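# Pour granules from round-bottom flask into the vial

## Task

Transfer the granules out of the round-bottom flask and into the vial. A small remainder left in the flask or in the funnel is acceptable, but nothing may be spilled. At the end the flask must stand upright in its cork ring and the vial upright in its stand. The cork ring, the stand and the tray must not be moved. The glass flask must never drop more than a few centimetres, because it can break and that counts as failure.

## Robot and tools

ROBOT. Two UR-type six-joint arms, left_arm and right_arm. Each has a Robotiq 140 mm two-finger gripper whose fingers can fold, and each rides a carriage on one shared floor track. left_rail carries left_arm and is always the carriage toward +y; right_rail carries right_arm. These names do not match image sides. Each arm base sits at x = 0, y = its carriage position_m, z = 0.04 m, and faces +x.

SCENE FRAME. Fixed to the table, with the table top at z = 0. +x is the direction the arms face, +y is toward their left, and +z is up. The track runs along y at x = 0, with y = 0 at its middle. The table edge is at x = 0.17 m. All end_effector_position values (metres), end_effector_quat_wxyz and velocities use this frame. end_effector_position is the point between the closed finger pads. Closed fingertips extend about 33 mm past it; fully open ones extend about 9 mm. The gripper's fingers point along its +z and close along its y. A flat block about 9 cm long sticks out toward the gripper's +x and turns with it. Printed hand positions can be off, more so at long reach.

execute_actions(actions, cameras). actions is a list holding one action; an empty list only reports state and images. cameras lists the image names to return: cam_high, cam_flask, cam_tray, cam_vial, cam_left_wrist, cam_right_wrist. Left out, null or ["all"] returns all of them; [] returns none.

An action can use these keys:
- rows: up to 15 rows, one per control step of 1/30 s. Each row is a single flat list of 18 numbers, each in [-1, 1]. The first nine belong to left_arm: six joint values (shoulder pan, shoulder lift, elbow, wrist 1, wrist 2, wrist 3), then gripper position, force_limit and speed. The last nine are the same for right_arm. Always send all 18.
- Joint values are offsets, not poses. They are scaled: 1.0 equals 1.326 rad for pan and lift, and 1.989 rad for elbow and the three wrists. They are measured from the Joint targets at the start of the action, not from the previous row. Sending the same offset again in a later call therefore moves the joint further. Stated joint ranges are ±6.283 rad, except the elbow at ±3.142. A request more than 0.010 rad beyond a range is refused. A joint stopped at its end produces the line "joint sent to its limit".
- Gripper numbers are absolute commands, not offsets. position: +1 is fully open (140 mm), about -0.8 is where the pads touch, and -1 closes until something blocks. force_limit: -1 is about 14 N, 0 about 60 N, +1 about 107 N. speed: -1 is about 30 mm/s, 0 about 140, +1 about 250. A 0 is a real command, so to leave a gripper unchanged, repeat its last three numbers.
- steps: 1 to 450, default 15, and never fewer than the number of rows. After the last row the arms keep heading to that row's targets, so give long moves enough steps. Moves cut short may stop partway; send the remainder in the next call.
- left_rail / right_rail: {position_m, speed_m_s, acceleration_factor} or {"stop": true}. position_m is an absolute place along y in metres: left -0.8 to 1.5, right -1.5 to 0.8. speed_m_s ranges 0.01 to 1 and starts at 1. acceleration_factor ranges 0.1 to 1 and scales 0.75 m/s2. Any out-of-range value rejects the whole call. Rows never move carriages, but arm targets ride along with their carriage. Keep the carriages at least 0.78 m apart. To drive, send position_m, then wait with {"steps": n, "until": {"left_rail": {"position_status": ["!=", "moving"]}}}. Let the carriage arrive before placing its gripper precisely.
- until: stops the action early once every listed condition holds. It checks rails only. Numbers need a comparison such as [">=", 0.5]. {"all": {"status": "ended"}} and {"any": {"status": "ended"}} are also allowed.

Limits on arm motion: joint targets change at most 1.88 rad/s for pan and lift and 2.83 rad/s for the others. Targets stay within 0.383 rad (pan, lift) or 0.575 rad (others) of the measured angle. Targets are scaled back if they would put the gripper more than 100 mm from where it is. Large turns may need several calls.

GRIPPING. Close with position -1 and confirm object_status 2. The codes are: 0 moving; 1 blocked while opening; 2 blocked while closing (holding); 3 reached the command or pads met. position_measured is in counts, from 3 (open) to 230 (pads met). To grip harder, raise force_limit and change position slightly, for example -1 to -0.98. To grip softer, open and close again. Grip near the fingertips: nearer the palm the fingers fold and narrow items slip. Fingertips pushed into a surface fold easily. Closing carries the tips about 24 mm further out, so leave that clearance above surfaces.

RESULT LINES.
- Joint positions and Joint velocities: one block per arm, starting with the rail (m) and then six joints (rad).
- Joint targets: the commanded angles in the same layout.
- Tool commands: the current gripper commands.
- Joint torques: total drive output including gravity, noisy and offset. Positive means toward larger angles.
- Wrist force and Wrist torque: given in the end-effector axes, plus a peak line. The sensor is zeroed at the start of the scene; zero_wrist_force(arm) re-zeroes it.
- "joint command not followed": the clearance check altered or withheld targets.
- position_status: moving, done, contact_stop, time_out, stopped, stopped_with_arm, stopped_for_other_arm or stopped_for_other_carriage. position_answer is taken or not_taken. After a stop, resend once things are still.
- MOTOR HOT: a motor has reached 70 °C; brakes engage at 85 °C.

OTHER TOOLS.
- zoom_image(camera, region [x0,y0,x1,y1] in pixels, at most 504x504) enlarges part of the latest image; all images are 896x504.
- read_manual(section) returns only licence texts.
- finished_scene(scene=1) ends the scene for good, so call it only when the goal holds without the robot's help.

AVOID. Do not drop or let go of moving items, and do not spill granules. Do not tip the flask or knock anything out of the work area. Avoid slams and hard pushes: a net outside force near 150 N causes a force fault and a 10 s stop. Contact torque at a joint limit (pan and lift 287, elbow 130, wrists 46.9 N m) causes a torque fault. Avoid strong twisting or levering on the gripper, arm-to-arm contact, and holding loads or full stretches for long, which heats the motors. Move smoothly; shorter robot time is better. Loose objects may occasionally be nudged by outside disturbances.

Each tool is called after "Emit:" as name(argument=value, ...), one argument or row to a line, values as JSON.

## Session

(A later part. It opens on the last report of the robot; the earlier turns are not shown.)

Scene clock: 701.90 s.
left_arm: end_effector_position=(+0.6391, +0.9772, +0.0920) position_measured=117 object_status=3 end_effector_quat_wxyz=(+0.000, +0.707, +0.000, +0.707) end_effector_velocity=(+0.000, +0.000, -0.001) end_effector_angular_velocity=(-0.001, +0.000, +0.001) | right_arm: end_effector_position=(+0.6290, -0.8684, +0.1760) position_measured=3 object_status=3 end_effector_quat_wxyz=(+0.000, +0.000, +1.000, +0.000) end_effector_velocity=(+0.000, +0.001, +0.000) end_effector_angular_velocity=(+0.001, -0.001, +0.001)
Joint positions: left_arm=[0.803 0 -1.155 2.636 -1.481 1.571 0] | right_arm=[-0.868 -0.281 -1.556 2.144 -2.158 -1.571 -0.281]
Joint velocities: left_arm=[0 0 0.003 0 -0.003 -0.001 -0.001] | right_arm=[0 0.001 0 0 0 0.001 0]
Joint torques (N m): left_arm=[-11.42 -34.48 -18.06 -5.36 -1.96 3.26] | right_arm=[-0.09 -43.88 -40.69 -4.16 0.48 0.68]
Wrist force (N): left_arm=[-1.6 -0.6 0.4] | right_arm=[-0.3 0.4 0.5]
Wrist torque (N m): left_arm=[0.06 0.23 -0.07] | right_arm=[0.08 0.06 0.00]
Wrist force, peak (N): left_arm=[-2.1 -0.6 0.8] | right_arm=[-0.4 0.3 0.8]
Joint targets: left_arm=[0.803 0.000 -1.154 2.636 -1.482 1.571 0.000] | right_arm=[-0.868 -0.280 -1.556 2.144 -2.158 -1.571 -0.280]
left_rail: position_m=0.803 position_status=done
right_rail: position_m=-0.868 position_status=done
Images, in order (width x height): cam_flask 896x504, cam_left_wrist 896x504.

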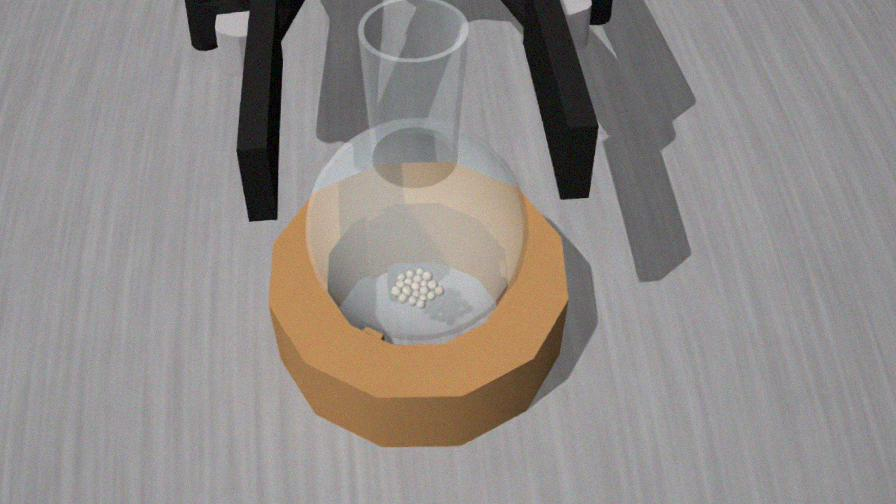

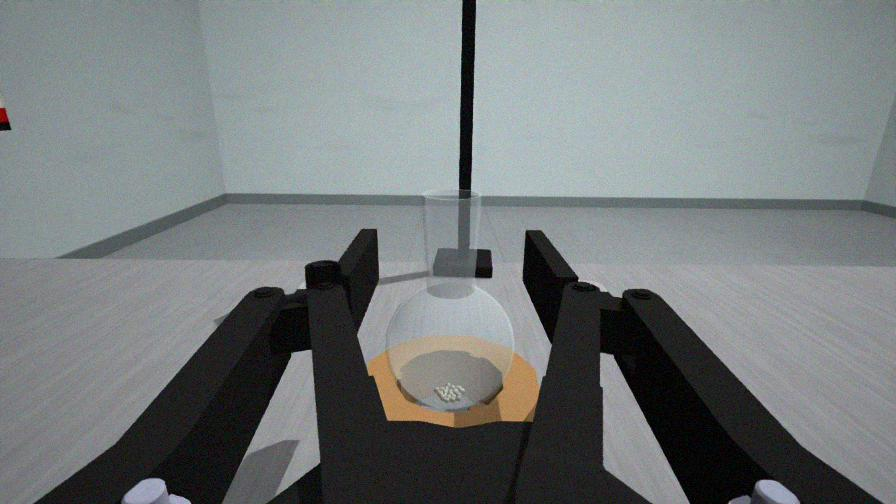

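Emit:
execute_actions(
  actions=[
    {"rows": [[0, 0, 0, 0, 0, 0, -1.0, -0.1, -0.75, 0, 0, 0, 0, 0, 0, 1.0, 0.0, 0.0]], "steps": 36},
  ],
  cameras=["cam_flask", "cam_left_wrist"],
)

Emit:
zoom_image(
  camera="cam_left_wrist",
  region=[340, 180, 580, 340],
)

Scene clock: 718.80 s.
left_arm: end_effector_position=(+0.6391, +0.9772, +0.0918) position_measured=234 object_status=3 end_effector_quat_wxyz=(+0.000, +0.707, +0.000, +0.707) end_effector_velocity=(+0.000, +0.000, +0.000) end_effector_angular_velocity=(-0.001, +0.000, +0.000) | right_arm: end_effector_position=(+0.6290, -0.8684, +0.1760) position_measured=3 object_status=3 end_effector_quat_wxyz=(+0.000, +0.000, +1.000, +0.000) end_effector_velocity=(-0.001, +0.000, +0.000) end_effector_angular_velocity=(-0.001, +0.001, +0.001)
Joint positions: left_arm=[0.803 0 -1.154 2.636 -1.482 1.571 0] | right_arm=[-0.868 -0.281 -1.556 2.144 -2.158 -1.571 -0.281]
Joint velocities: left_arm=[0 0 0 0 0 0 -0.001] | right_arm=[0 0 0 0 0.001 -0.001 -0.001]
Joint torques (N m): left_arm=[-9.26 -34.33 -3.65 0.26 -1.41 3.32] | right_arm=[-1.23 -44.4 -41.36 -4.16 0.14 0.95]
Wrist force (N): left_arm=[2.3 -0.6 1.7] | right_arm=[-0.1 0.3 0.5]
Wrist torque (N m): left_arm=[0.09 0.14 -0.09] | right_arm=[0.07 0.02 0.01]
Wrist force, peak (N): left_arm=[6.5 -1.2 4.4] | right_arm=[-0.3 0.2 1.0]
Joint targets: left_arm=[0.803 0.000 -1.154 2.636 -1.482 1.571 0.000] | right_arm=[-0.868 -0.280 -1.556 2.144 -2.158 -1.571 -0.280]
left_rail: position_m=0.803 position_status=done
right_rail: position_m=-0.868 position_status=done
Images, in order (width x height): cam_flask 896x504, cam_left_wrist 896x504.

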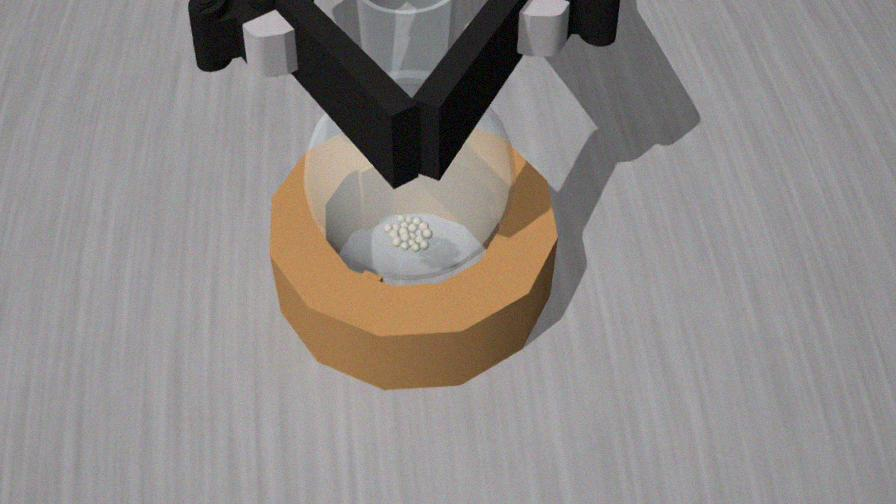

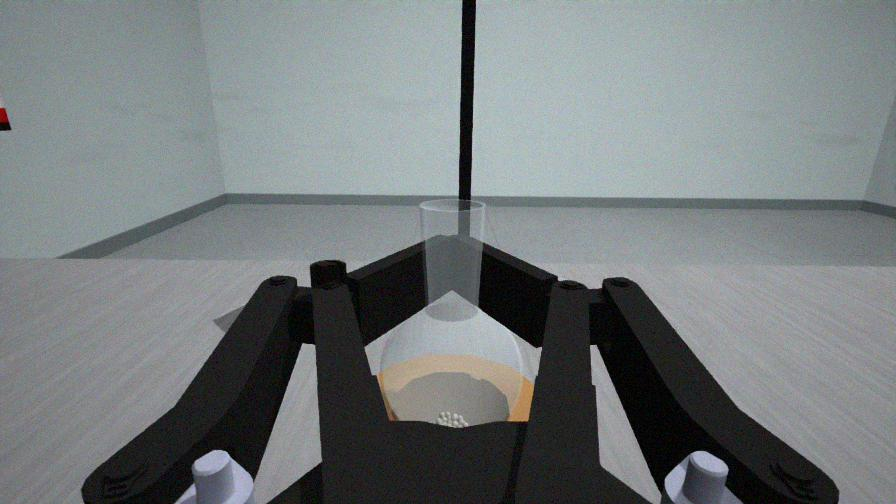

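Scaled by 2.100 from the camera's 896x504 image, which has a finer 1280x720 frame.

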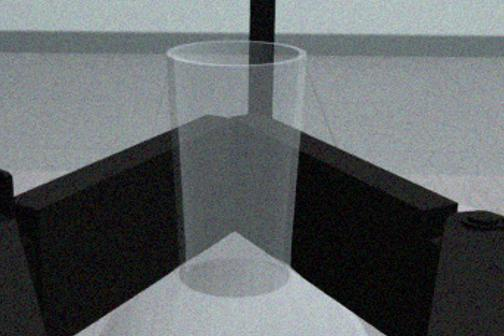

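Emit:
execute_actions(
  actions=[],
  cameras=["cam_flask", "cam_left_wrist"],
)

Scene clock: 835.87 s.
left_arm: end_effector_position=(+0.6391, +0.9772, +0.0918) position_measured=234 object_status=3 end_effector_quat_wxyz=(+0.000, +0.707, +0.000, +0.707) end_effector_velocity=(+0.000, +0.000, +0.000) end_effector_angular_velocity=(-0.002, +0.000, +0.000) | right_arm: end_effector_position=(+0.6290, -0.8684, +0.1760) position_measured=3 object_status=3 end_effector_quat_wxyz=(+0.000, +0.000, +1.000, +0.000) end_effector_velocity=(+0.001, +0.000, +0.000) end_effector_angular_velocity=(+0.000, -0.002, +0.000)
Joint positions: left_arm=[0.803 0 -1.154 2.636 -1.482 1.571 0] | right_arm=[-0.868 -0.281 -1.556 2.144 -2.158 -1.571 -0.281]
Joint velocities: left_arm=[0 0 0 0 0 0 -0.002] | right_arm=[0 0 0 0 -0.001 0.001 0]
Joint torques (N m): left_arm=[-7.65 -42.41 5.76 -1.16 1.85 2.85] | right_arm=[2.77 -44.17 -39.54 -3.94 0.07 1.22]
Wrist force (N): left_arm=[2.1 -0.7 1.8] | right_arm=[0.0 0.4 0.5]
Wrist torque (N m): left_arm=[0.07 0.17 -0.09] | right_arm=[0.09 0.01 0.01]
Wrist force, peak (N): left_arm=[2.9 -0.6 2.2] | right_arm=[-0.4 0.3 0.9]
Joint targets: left_arm=[0.803 0.000 -1.154 2.636 -1.482 1.571 0.000] | right_arm=[-0.868 -0.280 -1.556 2.144 -2.158 -1.571 -0.280]
Tool commands: left_gripper/position=-1.0 left_gripper/force_limit=-0.1 left_gripper/speed=-0.75 right_gripper/position=+1.0 right_gripper/force_limit=+0.0 right_gripper/speed=+0.0
left_rail: position_m=0.803 position_status=done
right_rail: position_m=-0.868 position_status=done
Images, in order (width x height): cam_flask 896x504, cam_left_wrist 896x504.

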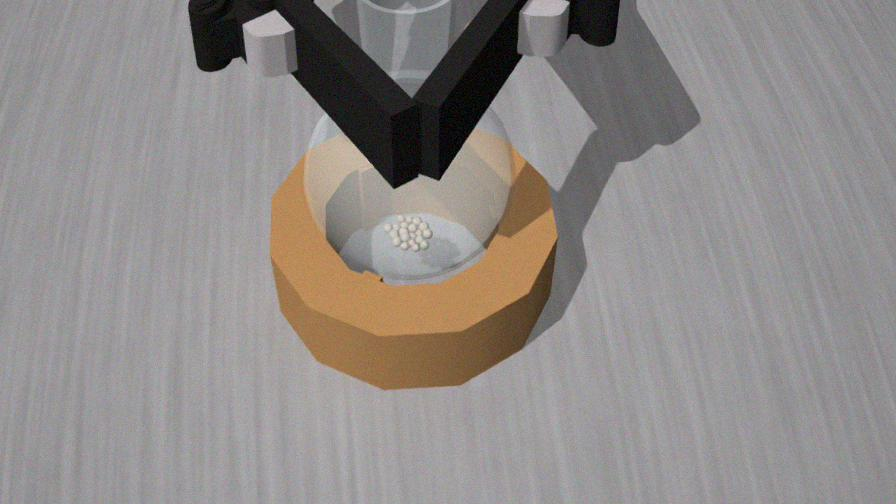

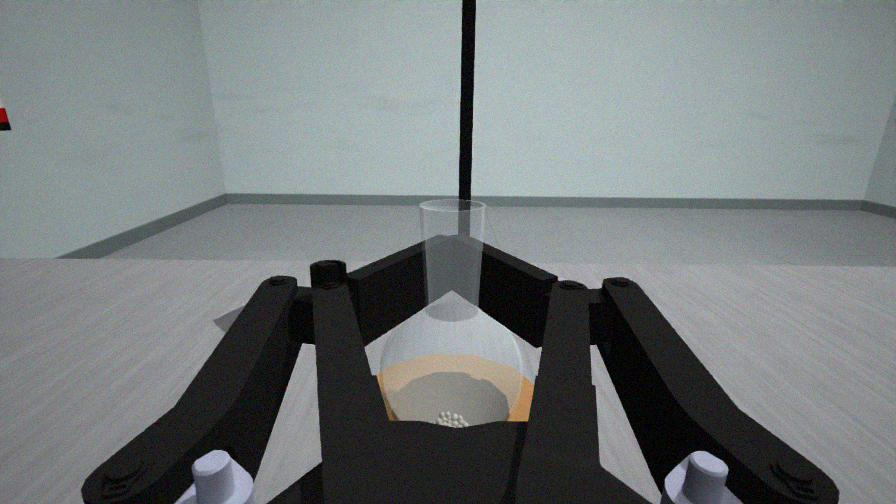

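Emit:
execute_actions(
  actions=[
    {"rows": [[0,0,0,0,0,0,0.1,-0.1,-0.6,0,0,0,0,0,0,1.0,0.0,0.0]], "steps": 30},
  ],
  cameras=["cam_flask", "cam_left_wrist"],
)

Scene clock: 845.20 s.
left_arm: end_effector_position=(+0.6391, +0.9772, +0.0918) position_measured=117 object_status=3 end_effector_quat_wxyz=(+0.000, +0.707, +0.000, +0.707) end_effector_velocity=(+0.000, +0.000, +0.000) end_effector_angular_velocity=(+0.001, +0.001, +0.000) | right_arm: end_effector_position=(+0.6290, -0.8684, +0.1760) position_measured=3 object_status=3 end_effector_quat_wxyz=(+0.000, +0.000, +1.000, +0.000) end_effector_velocity=(+0.000, +0.000, +0.000) end_effector_angular_velocity=(+0.001, -0.001, +0.000)
Joint positions: left_arm=[0.803 0 -1.154 2.636 -1.482 1.571 0] | right_arm=[-0.868 -0.281 -1.556 2.144 -2.158 -1.571 -0.28]
Joint velocities: left_arm=[0 0 0 0 0.001 0 0.001] | right_arm=[0 0 -0.001 0.001 -0.001 0.001 0]
Joint torques (N m): left_arm=[-3.07 -47.21 1.69 -1.51 2.13 2.08] | right_arm=[0.96 -43.67 -40.46 -3.92 0.02 1.23]
Wrist force (N): left_arm=[-1.6 -0.1 0.4] | right_arm=[-0.1 0.3 0.3]
Wrist torque (N m): left_arm=[0.17 0.22 -0.06] | right_arm=[0.06 0.03 0.01]
Wrist force, peak (N): left_arm=[8.2 -1.2 -3.4] | right_arm=[-0.5 0.6 0.8]
Joint targets: left_arm=[0.803 0.000 -1.154 2.636 -1.482 1.571 0.000] | right_arm=[-0.868 -0.280 -1.556 2.144 -2.158 -1.571 -0.280]
left_rail: position_m=0.803 position_status=done
right_rail: position_m=-0.868 position_status=done
Images, in order (width x height): cam_flask 896x504, cam_left_wrist 896x504.

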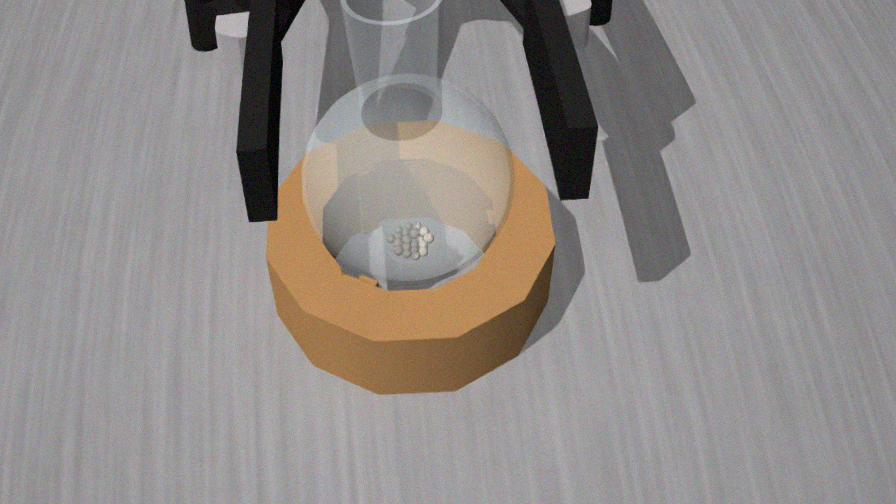

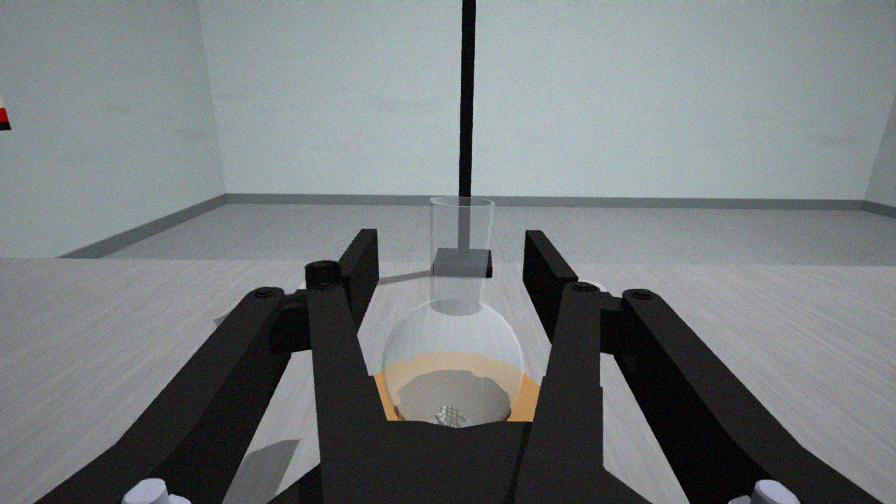

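Emit:
zoom_image(
  camera="cam_left_wrist",
  region=[320, 170, 600, 450],
)

Emit:
zoom_image(
  camera="cam_flask",
  region=[200, 0, 620, 420],
)

Scaled by 1.800 from the camera's 896x504 image, which has a finer 1280x720 frame.

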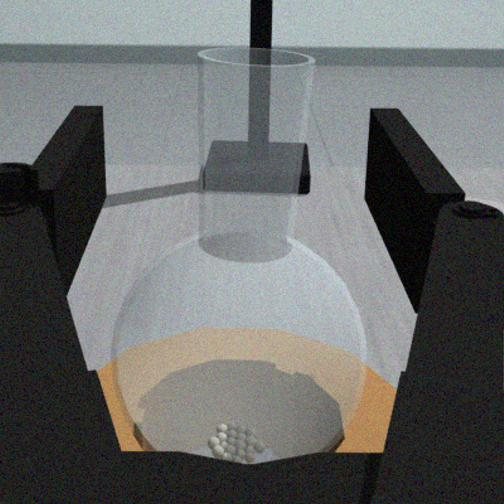

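Scaled by 1.200 from the camera's 896x504 image, which has a finer 1280x720 frame.

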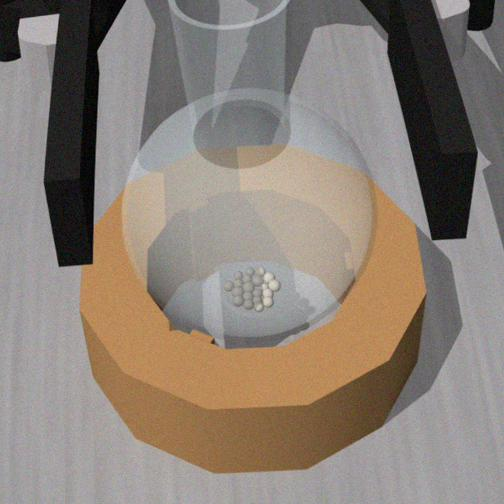

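Emit:
zoom_image(
  camera="cam_flask",
  region=[200, 60, 320, 240],
)

Emit:
zoom_image(
  camera="cam_flask",
  region=[500, 40, 640, 240],
)

Scaled by 2.800 from the camera's 896x504 image, which has a finer 1280x720 frame.

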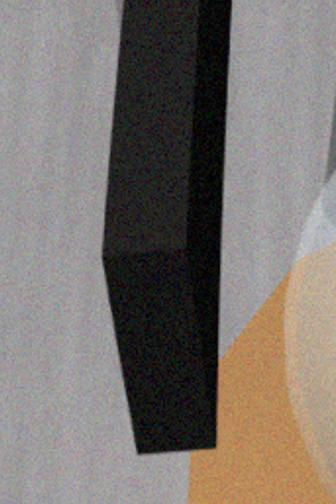

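Scaled by 2.520 from the camera's 896x504 image, which has a finer 1280x720 frame.

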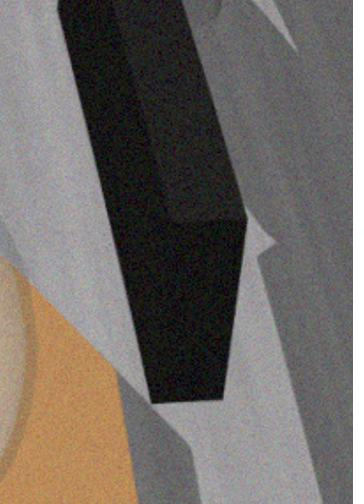

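Emit:
execute_actions(
  actions=[
    {"rows": [[0,-0.000372,0.001855,-0.001607,0,0,0.1,-0.1,-0.6,0,0,0,0,0,0,1.0,0.0,0.0],[0,-0.001327,0.006625,-0.005741,0,0,0.1,-0.1,-0.6,0,0,0,0,0,0,1.0,0.0,0.0],[0,-0.002655,0.013251,-0.011481,0,0,0.1,-0.1,-0.6,0,0,0,0,0,0,1.0,0.0,0.0],[0,-0.003982,0.019876,-0.017222,0,0,0.1,-0.1,-0.6,0,0,0,0,0,0,1.0,0.0,0.0],[0,-0.004937,0.024647,-0.021355,0,0,0.1,-0.1,-0.6,0,0,0,0,0,0,1.0,0.0,0.0],[0,-0.005309,0.026502,-0.022962,0,0,0.1,-0.1,-0.6,0,0,0,0,0,0,1.0,0.0,0.0]], "steps": 12},
  ],
  cameras=["cam_flask", "cam_left_wrist"],
)

Scene clock: 885.40 s.
left_arm: end_effector_position=(+0.6094, +0.9772, +0.0918) position_measured=117 object_status=3 end_effector_quat_wxyz=(+0.000, +0.707, +0.000, +0.707) end_effector_velocity=(-0.001, +0.000, +0.000) end_effector_angular_velocity=(-0.001, -0.001, +0.000) | right_arm: end_effector_position=(+0.6290, -0.8684, +0.1760) position_measured=3 object_status=3 end_effector_quat_wxyz=(+0.000, +0.000, +1.000, +0.000) end_effector_velocity=(+0.001, +0.000, +0.001) end_effector_angular_velocity=(+0.000, -0.001, +0.000)
Joint positions: left_arm=[0.803 0 -1.161 2.689 -1.527 1.571 0] | right_arm=[-0.868 -0.281 -1.556 2.144 -2.158 -1.571 -0.281]
Joint velocities: left_arm=[0 0 0 0.002 -0.002 0.001 -0.001] | right_arm=[0 0.001 0.001 -0.002 0.001 0.001 0]
Joint torques (N m): left_arm=[10.14 -56 9.02 -4.16 1.54 -0.95] | right_arm=[2.7 -44.33 -39.76 -3.6 -0.22 1.62]
Wrist force (N): left_arm=[-1.4 -1.3 0.6] | right_arm=[0.0 0.4 0.5]
Wrist torque (N m): left_arm=[-0.10 0.16 -0.05] | right_arm=[0.08 0.00 0.00]
Wrist force, peak (N): left_arm=[-1.4 -0.7 3.0] | right_arm=[-0.4 0.7 0.8]
Joint targets: left_arm=[0.803 0.000 -1.162 2.689 -1.527 1.571 0.000] | right_arm=[-0.868 -0.280 -1.556 2.144 -2.158 -1.571 -0.280]
left_rail: position_m=0.803 position_status=done
right_rail: position_m=-0.868 position_status=done
Images, in order (width x height): cam_flask 896x504, cam_left_wrist 896x504.

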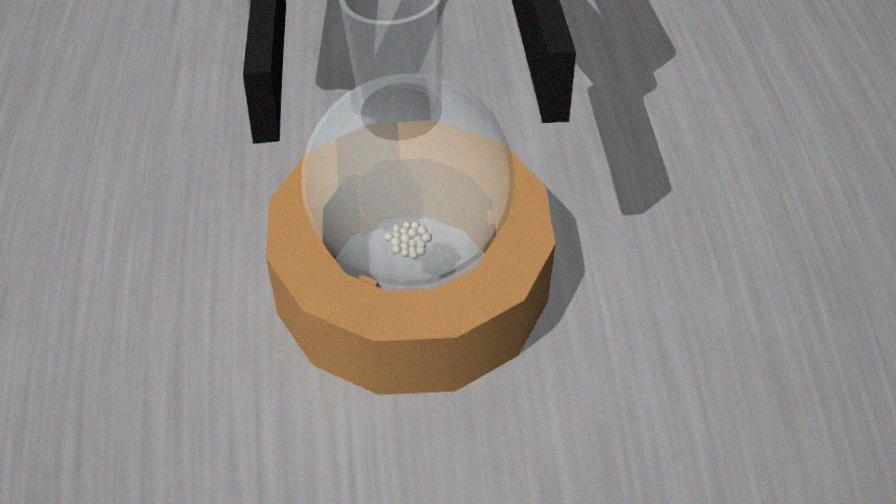

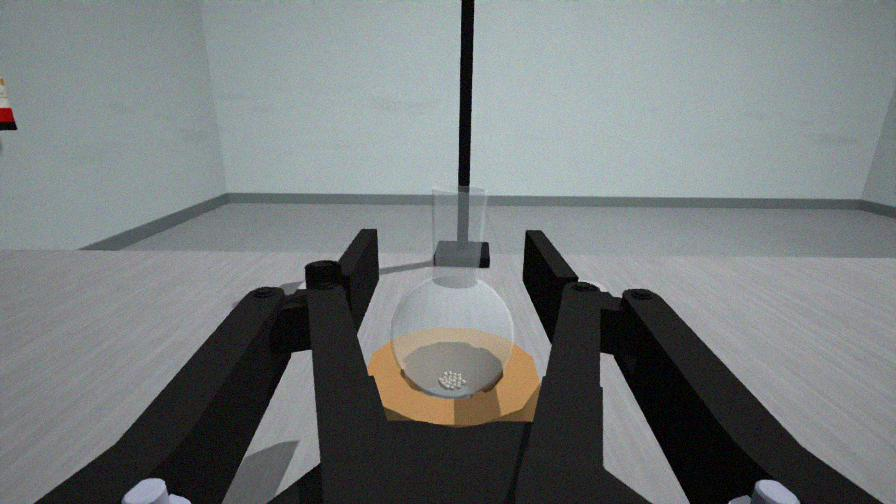

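Emit:
zoom_image(
  camera="cam_left_wrist",
  region=[320, 170, 600, 450],
)

Emit:
zoom_image(
  camera="cam_flask",
  region=[230, 0, 370, 160],
)

Emit:
zoom_image(
  camera="cam_flask",
  region=[480, 0, 620, 160],
)

Scaled by 1.800 from the camera's 896x504 image, which has a finer 1280x720 frame.

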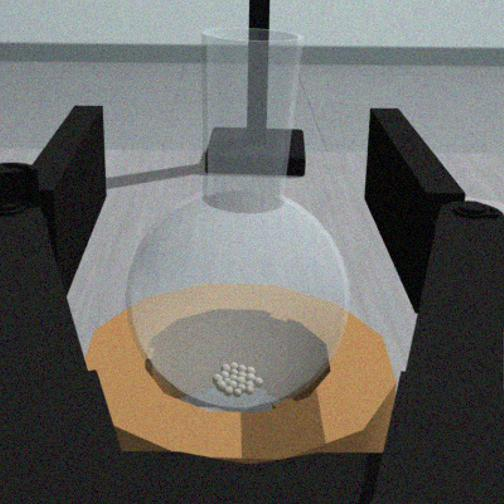

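Scaled by 3.150 from the camera's 896x504 image, which has a finer 1280x720 frame.

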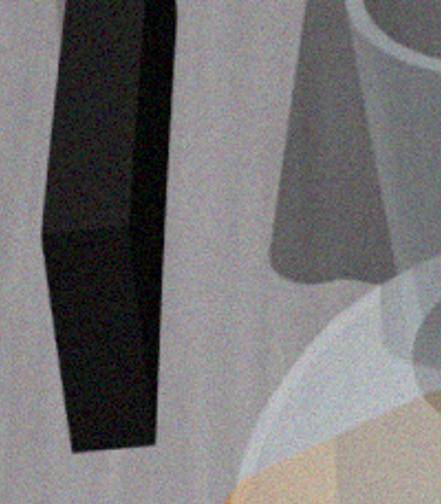

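Scaled by 3.150 from the camera's 896x504 image, which has a finer 1280x720 frame.

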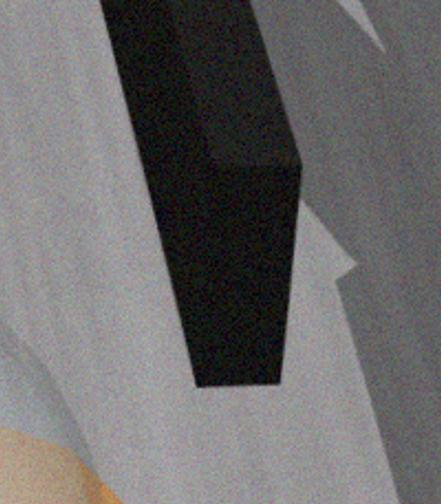

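Emit:
execute_actions(
  actions=[
    {"rows": [[0,0,0,0,0,0,-0.37,-0.1,-0.6,0,0,0,0,0,0,1.0,0.0,0.0]], "steps": 18},
  ],
  cameras=["cam_flask", "cam_left_wrist"],
)

Emit:
zoom_image(
  camera="cam_flask",
  region=[280, 0, 540, 200],
)

Emit:
zoom_image(
  camera="cam_left_wrist",
  region=[340, 160, 580, 400],
)

Scene clock: 997.33 s.
left_arm: end_effector_position=(+0.6091, +0.9772, +0.0918) position_measured=176 object_status=3 end_effector_quat_wxyz=(+0.000, +0.707, +0.000, +0.707) end_effector_velocity=(+0.000, +0.000, +0.000) end_effector_angular_velocity=(-0.001, +0.000, +0.001) | right_arm: end_effector_position=(+0.6290, -0.8684, +0.1760) position_measured=3 object_status=3 end_effector_quat_wxyz=(+0.000, +0.000, +1.000, +0.000) end_effector_velocity=(+0.000, -0.001, -0.001) end_effector_angular_velocity=(+0.000, +0.002, +0.000)
Joint positions: left_arm=[0.803 0 -1.162 2.689 -1.527 1.571 0] | right_arm=[-0.868 -0.281 -1.556 2.144 -2.158 -1.571 -0.281]
Joint velocities: left_arm=[0 -0.001 0 0 0 -0.001 -0.001] | right_arm=[0 -0.001 0.001 0 0.001 -0.001 0]
Joint torques (N m): left_arm=[7.71 -50.99 -6.12 -2.18 1.08 -1.04] | right_arm=[3.32 -43.6 -39.43 -3.35 -0.73 2.4]
Wrist force (N): left_arm=[-1.1 -1.1 1.0] | right_arm=[0.0 0.2 0.6]
Wrist torque (N m): left_arm=[-0.06 0.10 -0.05] | right_arm=[0.05 -0.01 0.00]
Wrist force, peak (N): left_arm=[-2.1 -0.9 0.9] | right_arm=[-0.1 0.7 1.0]
Joint targets: left_arm=[0.803 0.000 -1.162 2.689 -1.527 1.571 0.000] | right_arm=[-0.868 -0.280 -1.556 2.144 -2.158 -1.571 -0.280]
left_rail: position_m=0.803 position_status=done
right_rail: position_m=-0.868 position_status=done
Images, in order (width x height): cam_flask 896x504, cam_left_wrist 896x504.

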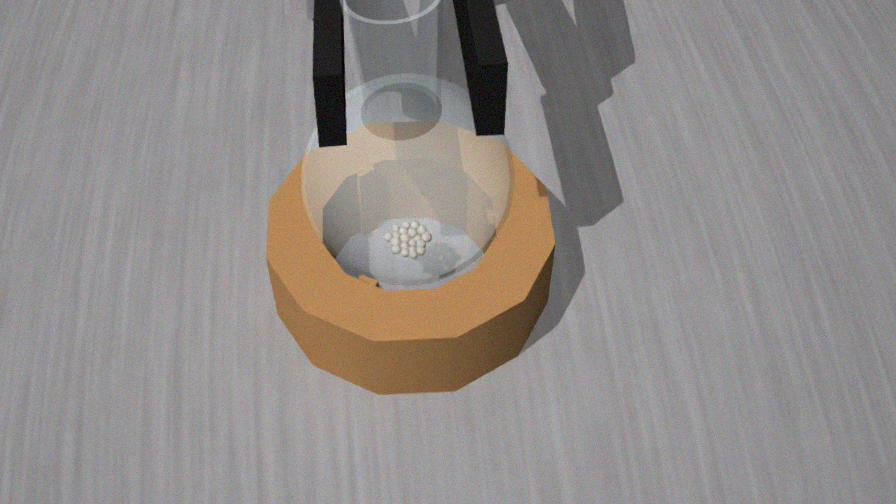

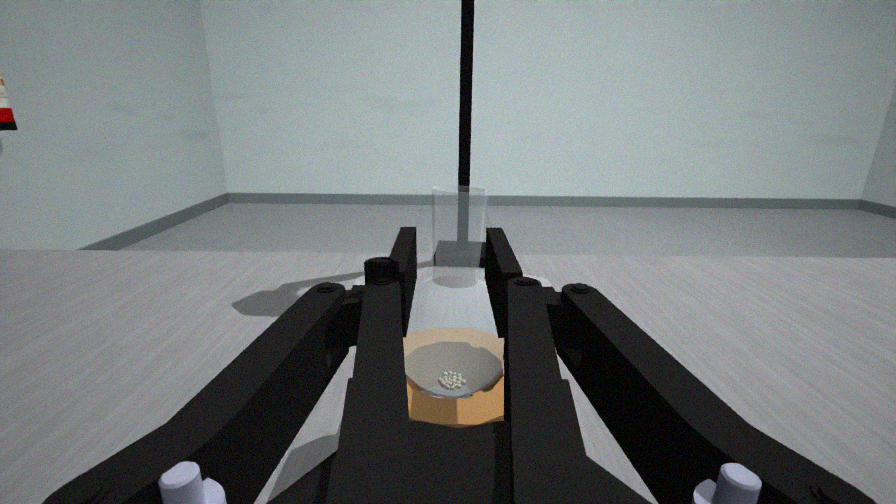

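Scaled by 1.938 from the camera's 896x504 image, which has a finer 1280x720 frame.

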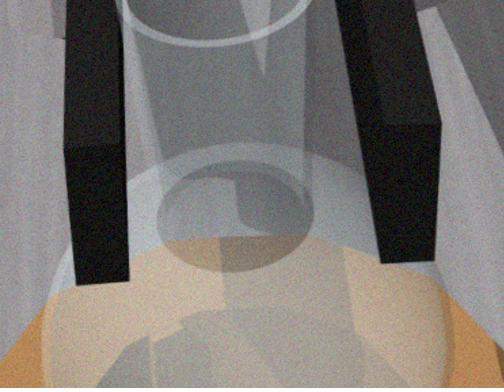

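Scaled by 2.100 from the camera's 896x504 image, which has a finer 1280x720 frame.

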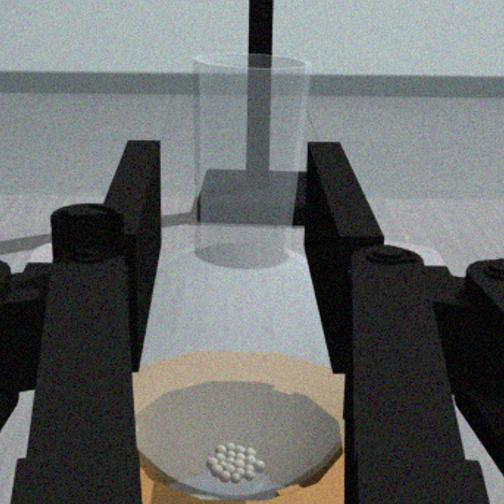

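Emit:
execute_actions(
  actions=[
    {"rows": [[0,-0.000083,0.000661,-0.000606,0,0,-0.37,-0.1,-0.6,0,0,0,0,0,0,1.0,0.0,0.0],[0,-0.000278,0.002205,-0.002020,0,0,-0.37,-0.1,-0.6,0,0,0,0,0,0,1.0,0.0,0.0],[0,-0.000472,0.003748,-0.003434,0,0,-0.37,-0.1,-0.6,0,0,0,0,0,0,1.0,0.0,0.0],[0,-0.000555,0.004410,-0.004040,0,0,-0.37,-0.1,-0.6,0,0,0,0,0,0,1.0,0.0,0.0]], "steps": 8},
  ],
  cameras=["cam_flask"],
)

Emit:
zoom_image(
  camera="cam_flask",
  region=[280, 0, 540, 200],
)

Scene clock: 1113.03 s.
left_arm: end_effector_position=(+0.6044, +0.9772, +0.0918) position_measured=176 object_status=3 end_effector_quat_wxyz=(+0.000, +0.707, +0.000, +0.707) end_effector_velocity=(-0.002, +0.001, +0.000) end_effector_angular_velocity=(+0.000, +0.000, +0.001) | right_arm: end_effector_position=(+0.6290, -0.8684, +0.1760) position_measured=3 object_status=3 end_effector_quat_wxyz=(+0.000, +0.000, +1.000, +0.000) end_effector_velocity=(+0.001, +0.000, +0.002) end_effector_angular_velocity=(-0.001, -0.003, +0.001)
Joint positions: left_arm=[0.803 0 -1.162 2.697 -1.535 1.571 0] | right_arm=[-0.868 -0.281 -1.556 2.144 -2.158 -1.571 -0.281]
Joint velocities: left_arm=[0 0 0 0.003 -0.003 -0.001 0] | right_arm=[0 0.001 -0.002 -0.001 0 0 0]
Joint torques (N m): left_arm=[9.64 -54.92 8.49 -5.29 0.93 -0.74] | right_arm=[2.09 -44.21 -38.82 -3.47 -0.54 2.73]
Wrist force (N): left_arm=[-1.5 -0.9 0.9] | right_arm=[-0.2 0.7 0.5]
Wrist torque (N m): left_arm=[-0.01 0.15 -0.05] | right_arm=[0.16 0.04 0.00]
Wrist force, peak (N): left_arm=[-1.9 -1.1 1.0] | right_arm=[-0.4 0.5 1.0]
Joint targets: left_arm=[0.803 0.000 -1.162 2.698 -1.535 1.571 0.000] | right_arm=[-0.868 -0.280 -1.556 2.144 -2.158 -1.571 -0.280]
left_rail: position_m=0.803 position_status=done
right_rail: position_m=-0.868 position_status=done
Images, in order (width x height): cam_flask 896x504.

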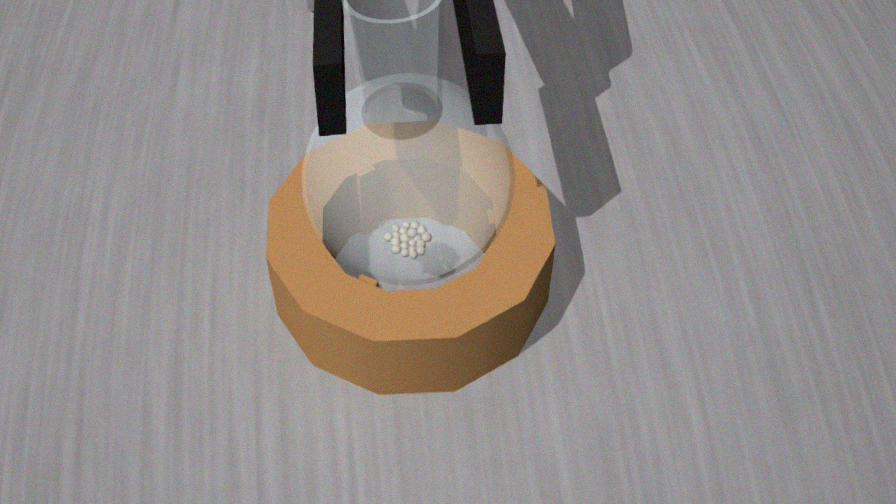

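Scaled by 1.938 from the camera's 896x504 image, which has a finer 1280x720 frame.

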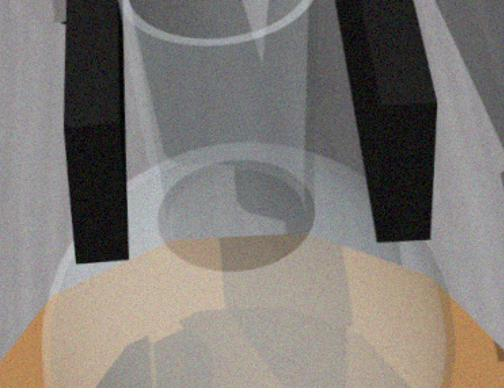

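Emit:
execute_actions(
  actions=[
    {"rows": [[0,0,0,0,0,0,-1.0,-0.75,-1.0,0,0,0,0,0,0,1.0,0.0,0.0]], "steps": 20},
  ],
  cameras=["cam_flask", "cam_left_wrist"],
)

Emit:
zoom_image(
  camera="cam_flask",
  region=[280, 0, 540, 200],
)

Scene clock: 1120.37 s.
left_arm: end_effector_position=(+0.6041, +0.9772, +0.0919) position_measured=196 object_status=2 end_effector_quat_wxyz=(+0.000, +0.707, +0.000, +0.707) end_effector_velocity=(+0.000, +0.000, +0.000) end_effector_angular_velocity=(-0.001, +0.001, +0.001) | right_arm: end_effector_position=(+0.6290, -0.8684, +0.1760) position_measured=3 object_status=3 end_effector_quat_wxyz=(+0.000, +0.000, +1.000, +0.000) end_effector_velocity=(+0.000, -0.001, +0.000) end_effector_angular_velocity=(-0.001, -0.001, -0.001)
Joint positions: left_arm=[0.803 0 -1.162 2.698 -1.535 1.571 0] | right_arm=[-0.868 -0.281 -1.556 2.144 -2.158 -1.571 -0.281]
Joint velocities: left_arm=[0 0.001 0 0 0 0 -0.001] | right_arm=[0 -0.001 -0.001 0 -0.001 0 0]
Joint torques (N m): left_arm=[7.94 -44.34 -1.55 1.04 1.01 -0.89] | right_arm=[2.2 -45.81 -40.33 -3.2 -0.76 3.16]
Wrist force (N): left_arm=[5.7 0.2 0.0] | right_arm=[-0.4 0.2 0.5]
Wrist torque (N m): left_arm=[-0.01 0.25 0.06] | right_arm=[0.05 0.09 0.01]
Wrist force, peak (N): left_arm=[6.2 0.4 0.2] | right_arm=[0.0 0.1 1.0]
Joint targets: left_arm=[0.803 0.000 -1.162 2.698 -1.535 1.571 0.000] | right_arm=[-0.868 -0.280 -1.556 2.144 -2.158 -1.571 -0.280]
left_rail: position_m=0.803 position_status=done
right_rail: position_m=-0.868 position_status=done
Images, in order (width x height): cam_flask 896x504, cam_left_wrist 896x504.

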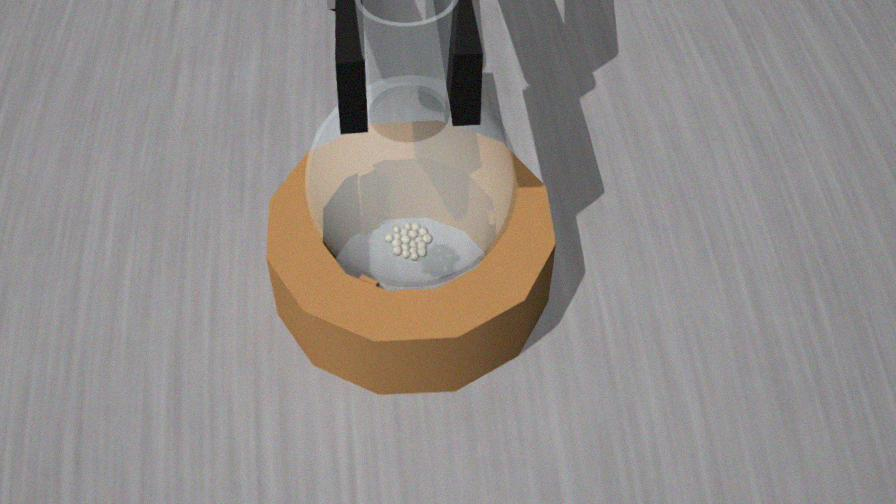

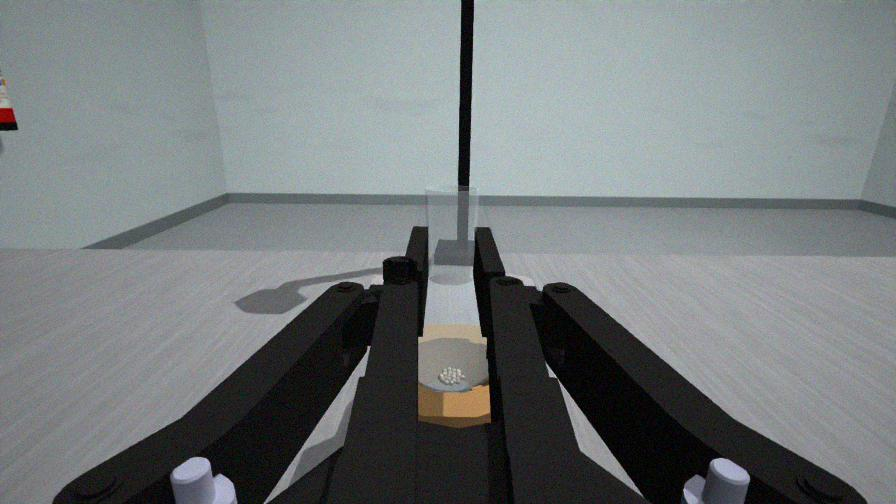

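Scaled by 1.938 from the camera's 896x504 image, which has a finer 1280x720 frame.

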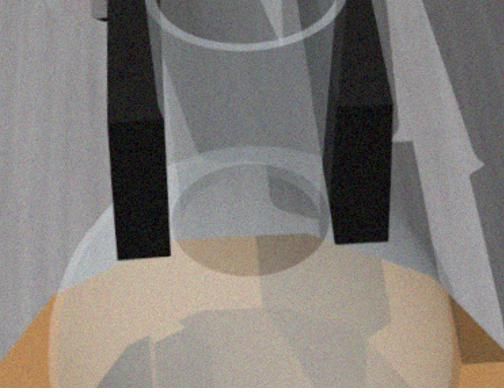

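Emit:
execute_actions(
  actions=[
    {"rows": [[0,-0.000645,0.000006,0.000424,0,0,-1.0,-0.75,-1.0,0,0,0,0,0,0,1.0,0.0,0.0],[0,-0.002150,0.000020,0.001413,0,0,-1.0,-0.75,-1.0,0,0,0,0,0,0,1.0,0.0,0.0],[0,-0.003654,0.000035,0.002402,0,0,-1.0,-0.75,-1.0,0,0,0,0,0,0,1.0,0.0,0.0],[0,-0.004299,0.000041,0.002826,0,0,-1.0,-0.75,-1.0,0,0,0,0,0,0,1.0,0.0,0.0]], "steps": 9},
  ],
  cameras=["cam_flask", "cam_left_wrist"],
)

Scene clock: 1146.07 s.
left_arm: end_effector_position=(+0.6042, +0.9772, +0.0933) position_measured=196 object_status=2 end_effector_quat_wxyz=(+0.000, +0.707, +0.000, +0.707) end_effector_velocity=(+0.000, +0.000, +0.001) end_effector_angular_velocity=(-0.002, +0.000, -0.001) | right_arm: end_effector_position=(+0.6290, -0.8684, +0.1760) position_measured=3 object_status=3 end_effector_quat_wxyz=(+0.000, +0.000, +1.000, +0.000) end_effector_velocity=(+0.000, +0.000, +0.000) end_effector_angular_velocity=(+0.000, +0.000, +0.000)
Joint positions: left_arm=[0.803 0 -1.168 2.698 -1.53 1.571 0] | right_arm=[-0.868 -0.281 -1.556 2.144 -2.158 -1.571 -0.28]
Joint velocities: left_arm=[0 0 -0.002 0 0.002 0.001 -0.002] | right_arm=[0 0 0 0 0 0 0]
Joint torques (N m): left_arm=[5.34 -52.6 0.01 -1.32 0.44 -0.92] | right_arm=[3.23 -44.99 -38.84 -3.76 -0.91 2.89]
Wrist force (N): left_arm=[-1.6 -0.3 0.5] | right_arm=[0.1 0.0 0.5]
Wrist torque (N m): left_arm=[0.01 0.20 -0.07] | right_arm=[0.00 -0.02 0.00]
Wrist force, peak (N): left_arm=[6.6 0.3 0.0] | right_arm=[0.2 0.2 1.2]
Joint targets: left_arm=[0.803 0.000 -1.168 2.698 -1.530 1.571 0.000] | right_arm=[-0.868 -0.280 -1.556 2.144 -2.158 -1.571 -0.280]
left_rail: position_m=0.803 position_status=done
right_rail: position_m=-0.868 position_status=done
Images, in order (width x height): cam_flask 896x504, cam_left_wrist 896x504.

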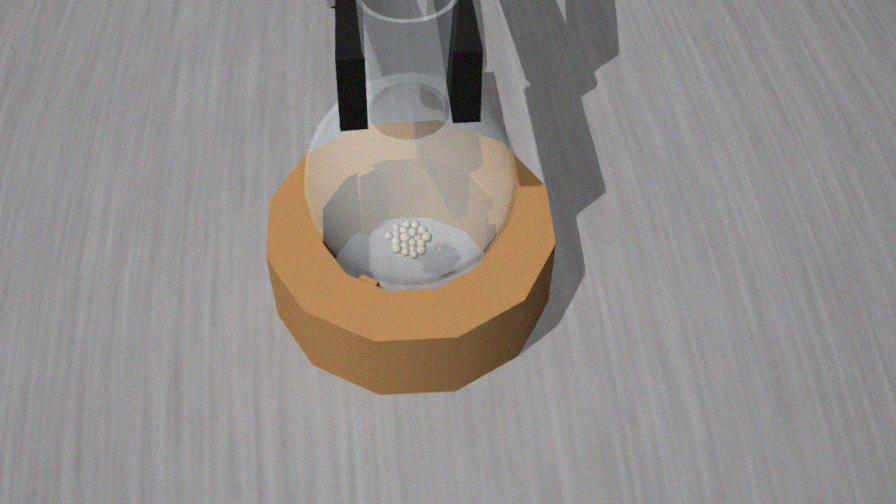

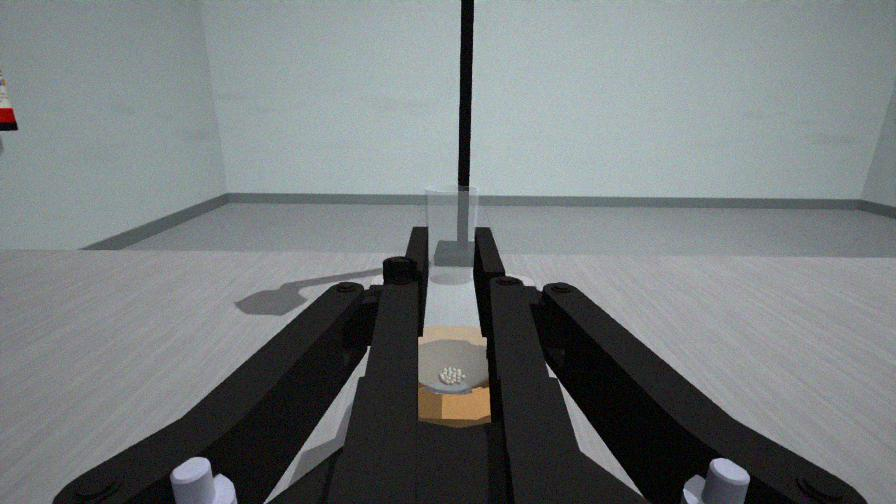

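Emit:
execute_actions(
  actions=[
    {"rows": [[0,0.000096,-0.000543,0.000478,0,0,-1.0,-0.75,-1.0,0,0,0,0,0,0,1.0,0.0,0.0],[0,0.000322,-0.001809,0.001595,0,0,-1.0,-0.75,-1.0,0,0,0,0,0,0,1.0,0.0,0.0],[0,0.000708,-0.003980,0.003508,0,0,-1.0,-0.75,-1.0,0,0,0,0,0,0,1.0,0.0,0.0],[0,0.001158,-0.006513,0.005741,0,0,-1.0,-0.75,-1.0,0,0,0,0,0,0,1.0,0.0,0.0],[0,0.001608,-0.009046,0.007974,0,0,-1.0,-0.75,-1.0,0,0,0,0,0,0,1.0,0.0,0.0],[0,0.002058,-0.011578,0.010206,0,0,-1.0,-0.75,-1.0,0,0,0,0,0,0,1.0,0.0,0.0],[0,0.002508,-0.014111,0.012439,0,0,-1.0,-0.75,-1.0,0,0,0,0,0,0,1.0,0.0,0.0],[0,0.002894,-0.016282,0.014352,0,0,-1.0,-0.75,-1.0,0,0,0,0,0,0,1.0,0.0,0.0],[0,0.003120,-0.017548,0.015469,0,0,-1.0,-0.75,-1.0,0,0,0,0,0,0,1.0,0.0,0.0],[0,0.003216,-0.018091,0.015947,0,0,-1.0,-0.75,-1.0,0,0,0,0,0,0,1.0,0.0,0.0]], "steps": 16},
  ],
  cameras=["cam_flask", "cam_left_wrist"],
)

Emit:
zoom_image(
  camera="cam_flask",
  region=[200, 0, 620, 480],
)

Scene clock: 1170.10 s.
left_arm: end_effector_position=(+0.6244, +0.9772, +0.0933) position_measured=197 object_status=2 end_effector_quat_wxyz=(+0.000, +0.707, +0.000, +0.707) end_effector_velocity=(+0.001, +0.000, +0.000) end_effector_angular_velocity=(+0.000, +0.001, -0.001) | right_arm: end_effector_position=(+0.6290, -0.8684, +0.1760) position_measured=3 object_status=3 end_effector_quat_wxyz=(+0.000, +0.000, +1.000, +0.000) end_effector_velocity=(+0.000, +0.000, +0.001) end_effector_angular_velocity=(+0.000, -0.001, +0.000)
Joint positions: left_arm=[0.803 0 -1.164 2.662 -1.498 1.571 0] | right_arm=[-0.868 -0.281 -1.556 2.144 -2.158 -1.571 -0.281]
Joint velocities: left_arm=[0 -0.001 0 -0.002 0.003 0 0] | right_arm=[0 0 -0.001 -0.001 0.001 0.001 0]
Joint torques (N m): left_arm=[7.89 -33.13 -17.15 -1.01 0.13 -0.86] | right_arm=[2.43 -43.93 -38.66 -3.32 -0.65 2.62]
Wrist force (N): left_arm=[-1.9 -0.8 0.2] | right_arm=[0.0 0.3 0.5]
Wrist torque (N m): left_arm=[0.00 0.16 -0.06] | right_arm=[0.06 0.01 0.00]
Wrist force, peak (N): left_arm=[-2.4 -0.8 1.2] | right_arm=[-0.1 0.5 1.0]
Joint targets: left_arm=[0.803 0.000 -1.164 2.662 -1.498 1.571 0.000] | right_arm=[-0.868 -0.280 -1.556 2.144 -2.158 -1.571 -0.280]
left_rail: position_m=0.803 position_status=done
right_rail: position_m=-0.868 position_status=done
Images, in order (width x height): cam_flask 896x504, cam_left_wrist 896x504.

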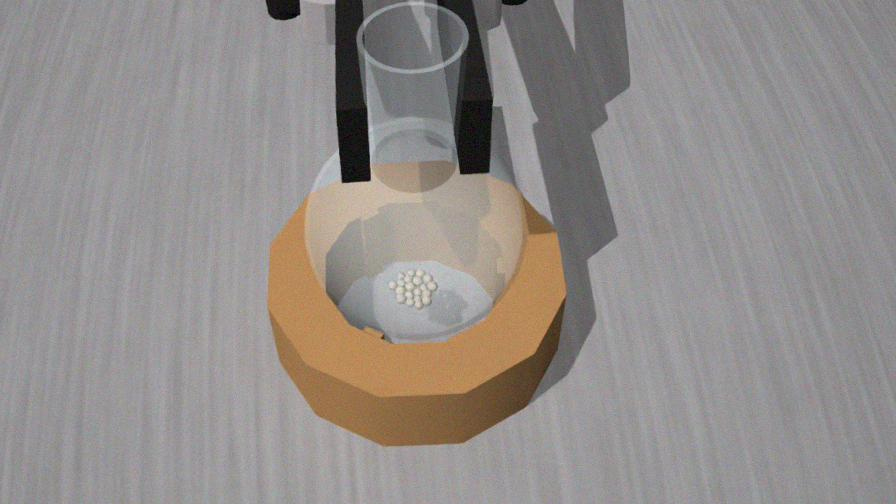

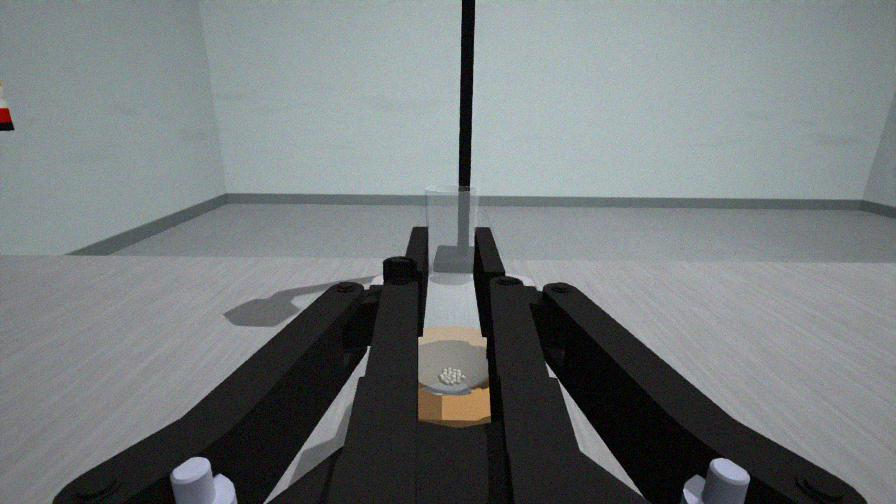

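Scaled by 1.050 from the camera's 896x504 image, which has a finer 1280x720 frame.

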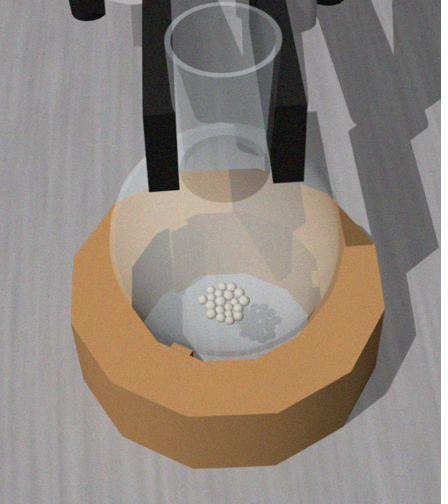

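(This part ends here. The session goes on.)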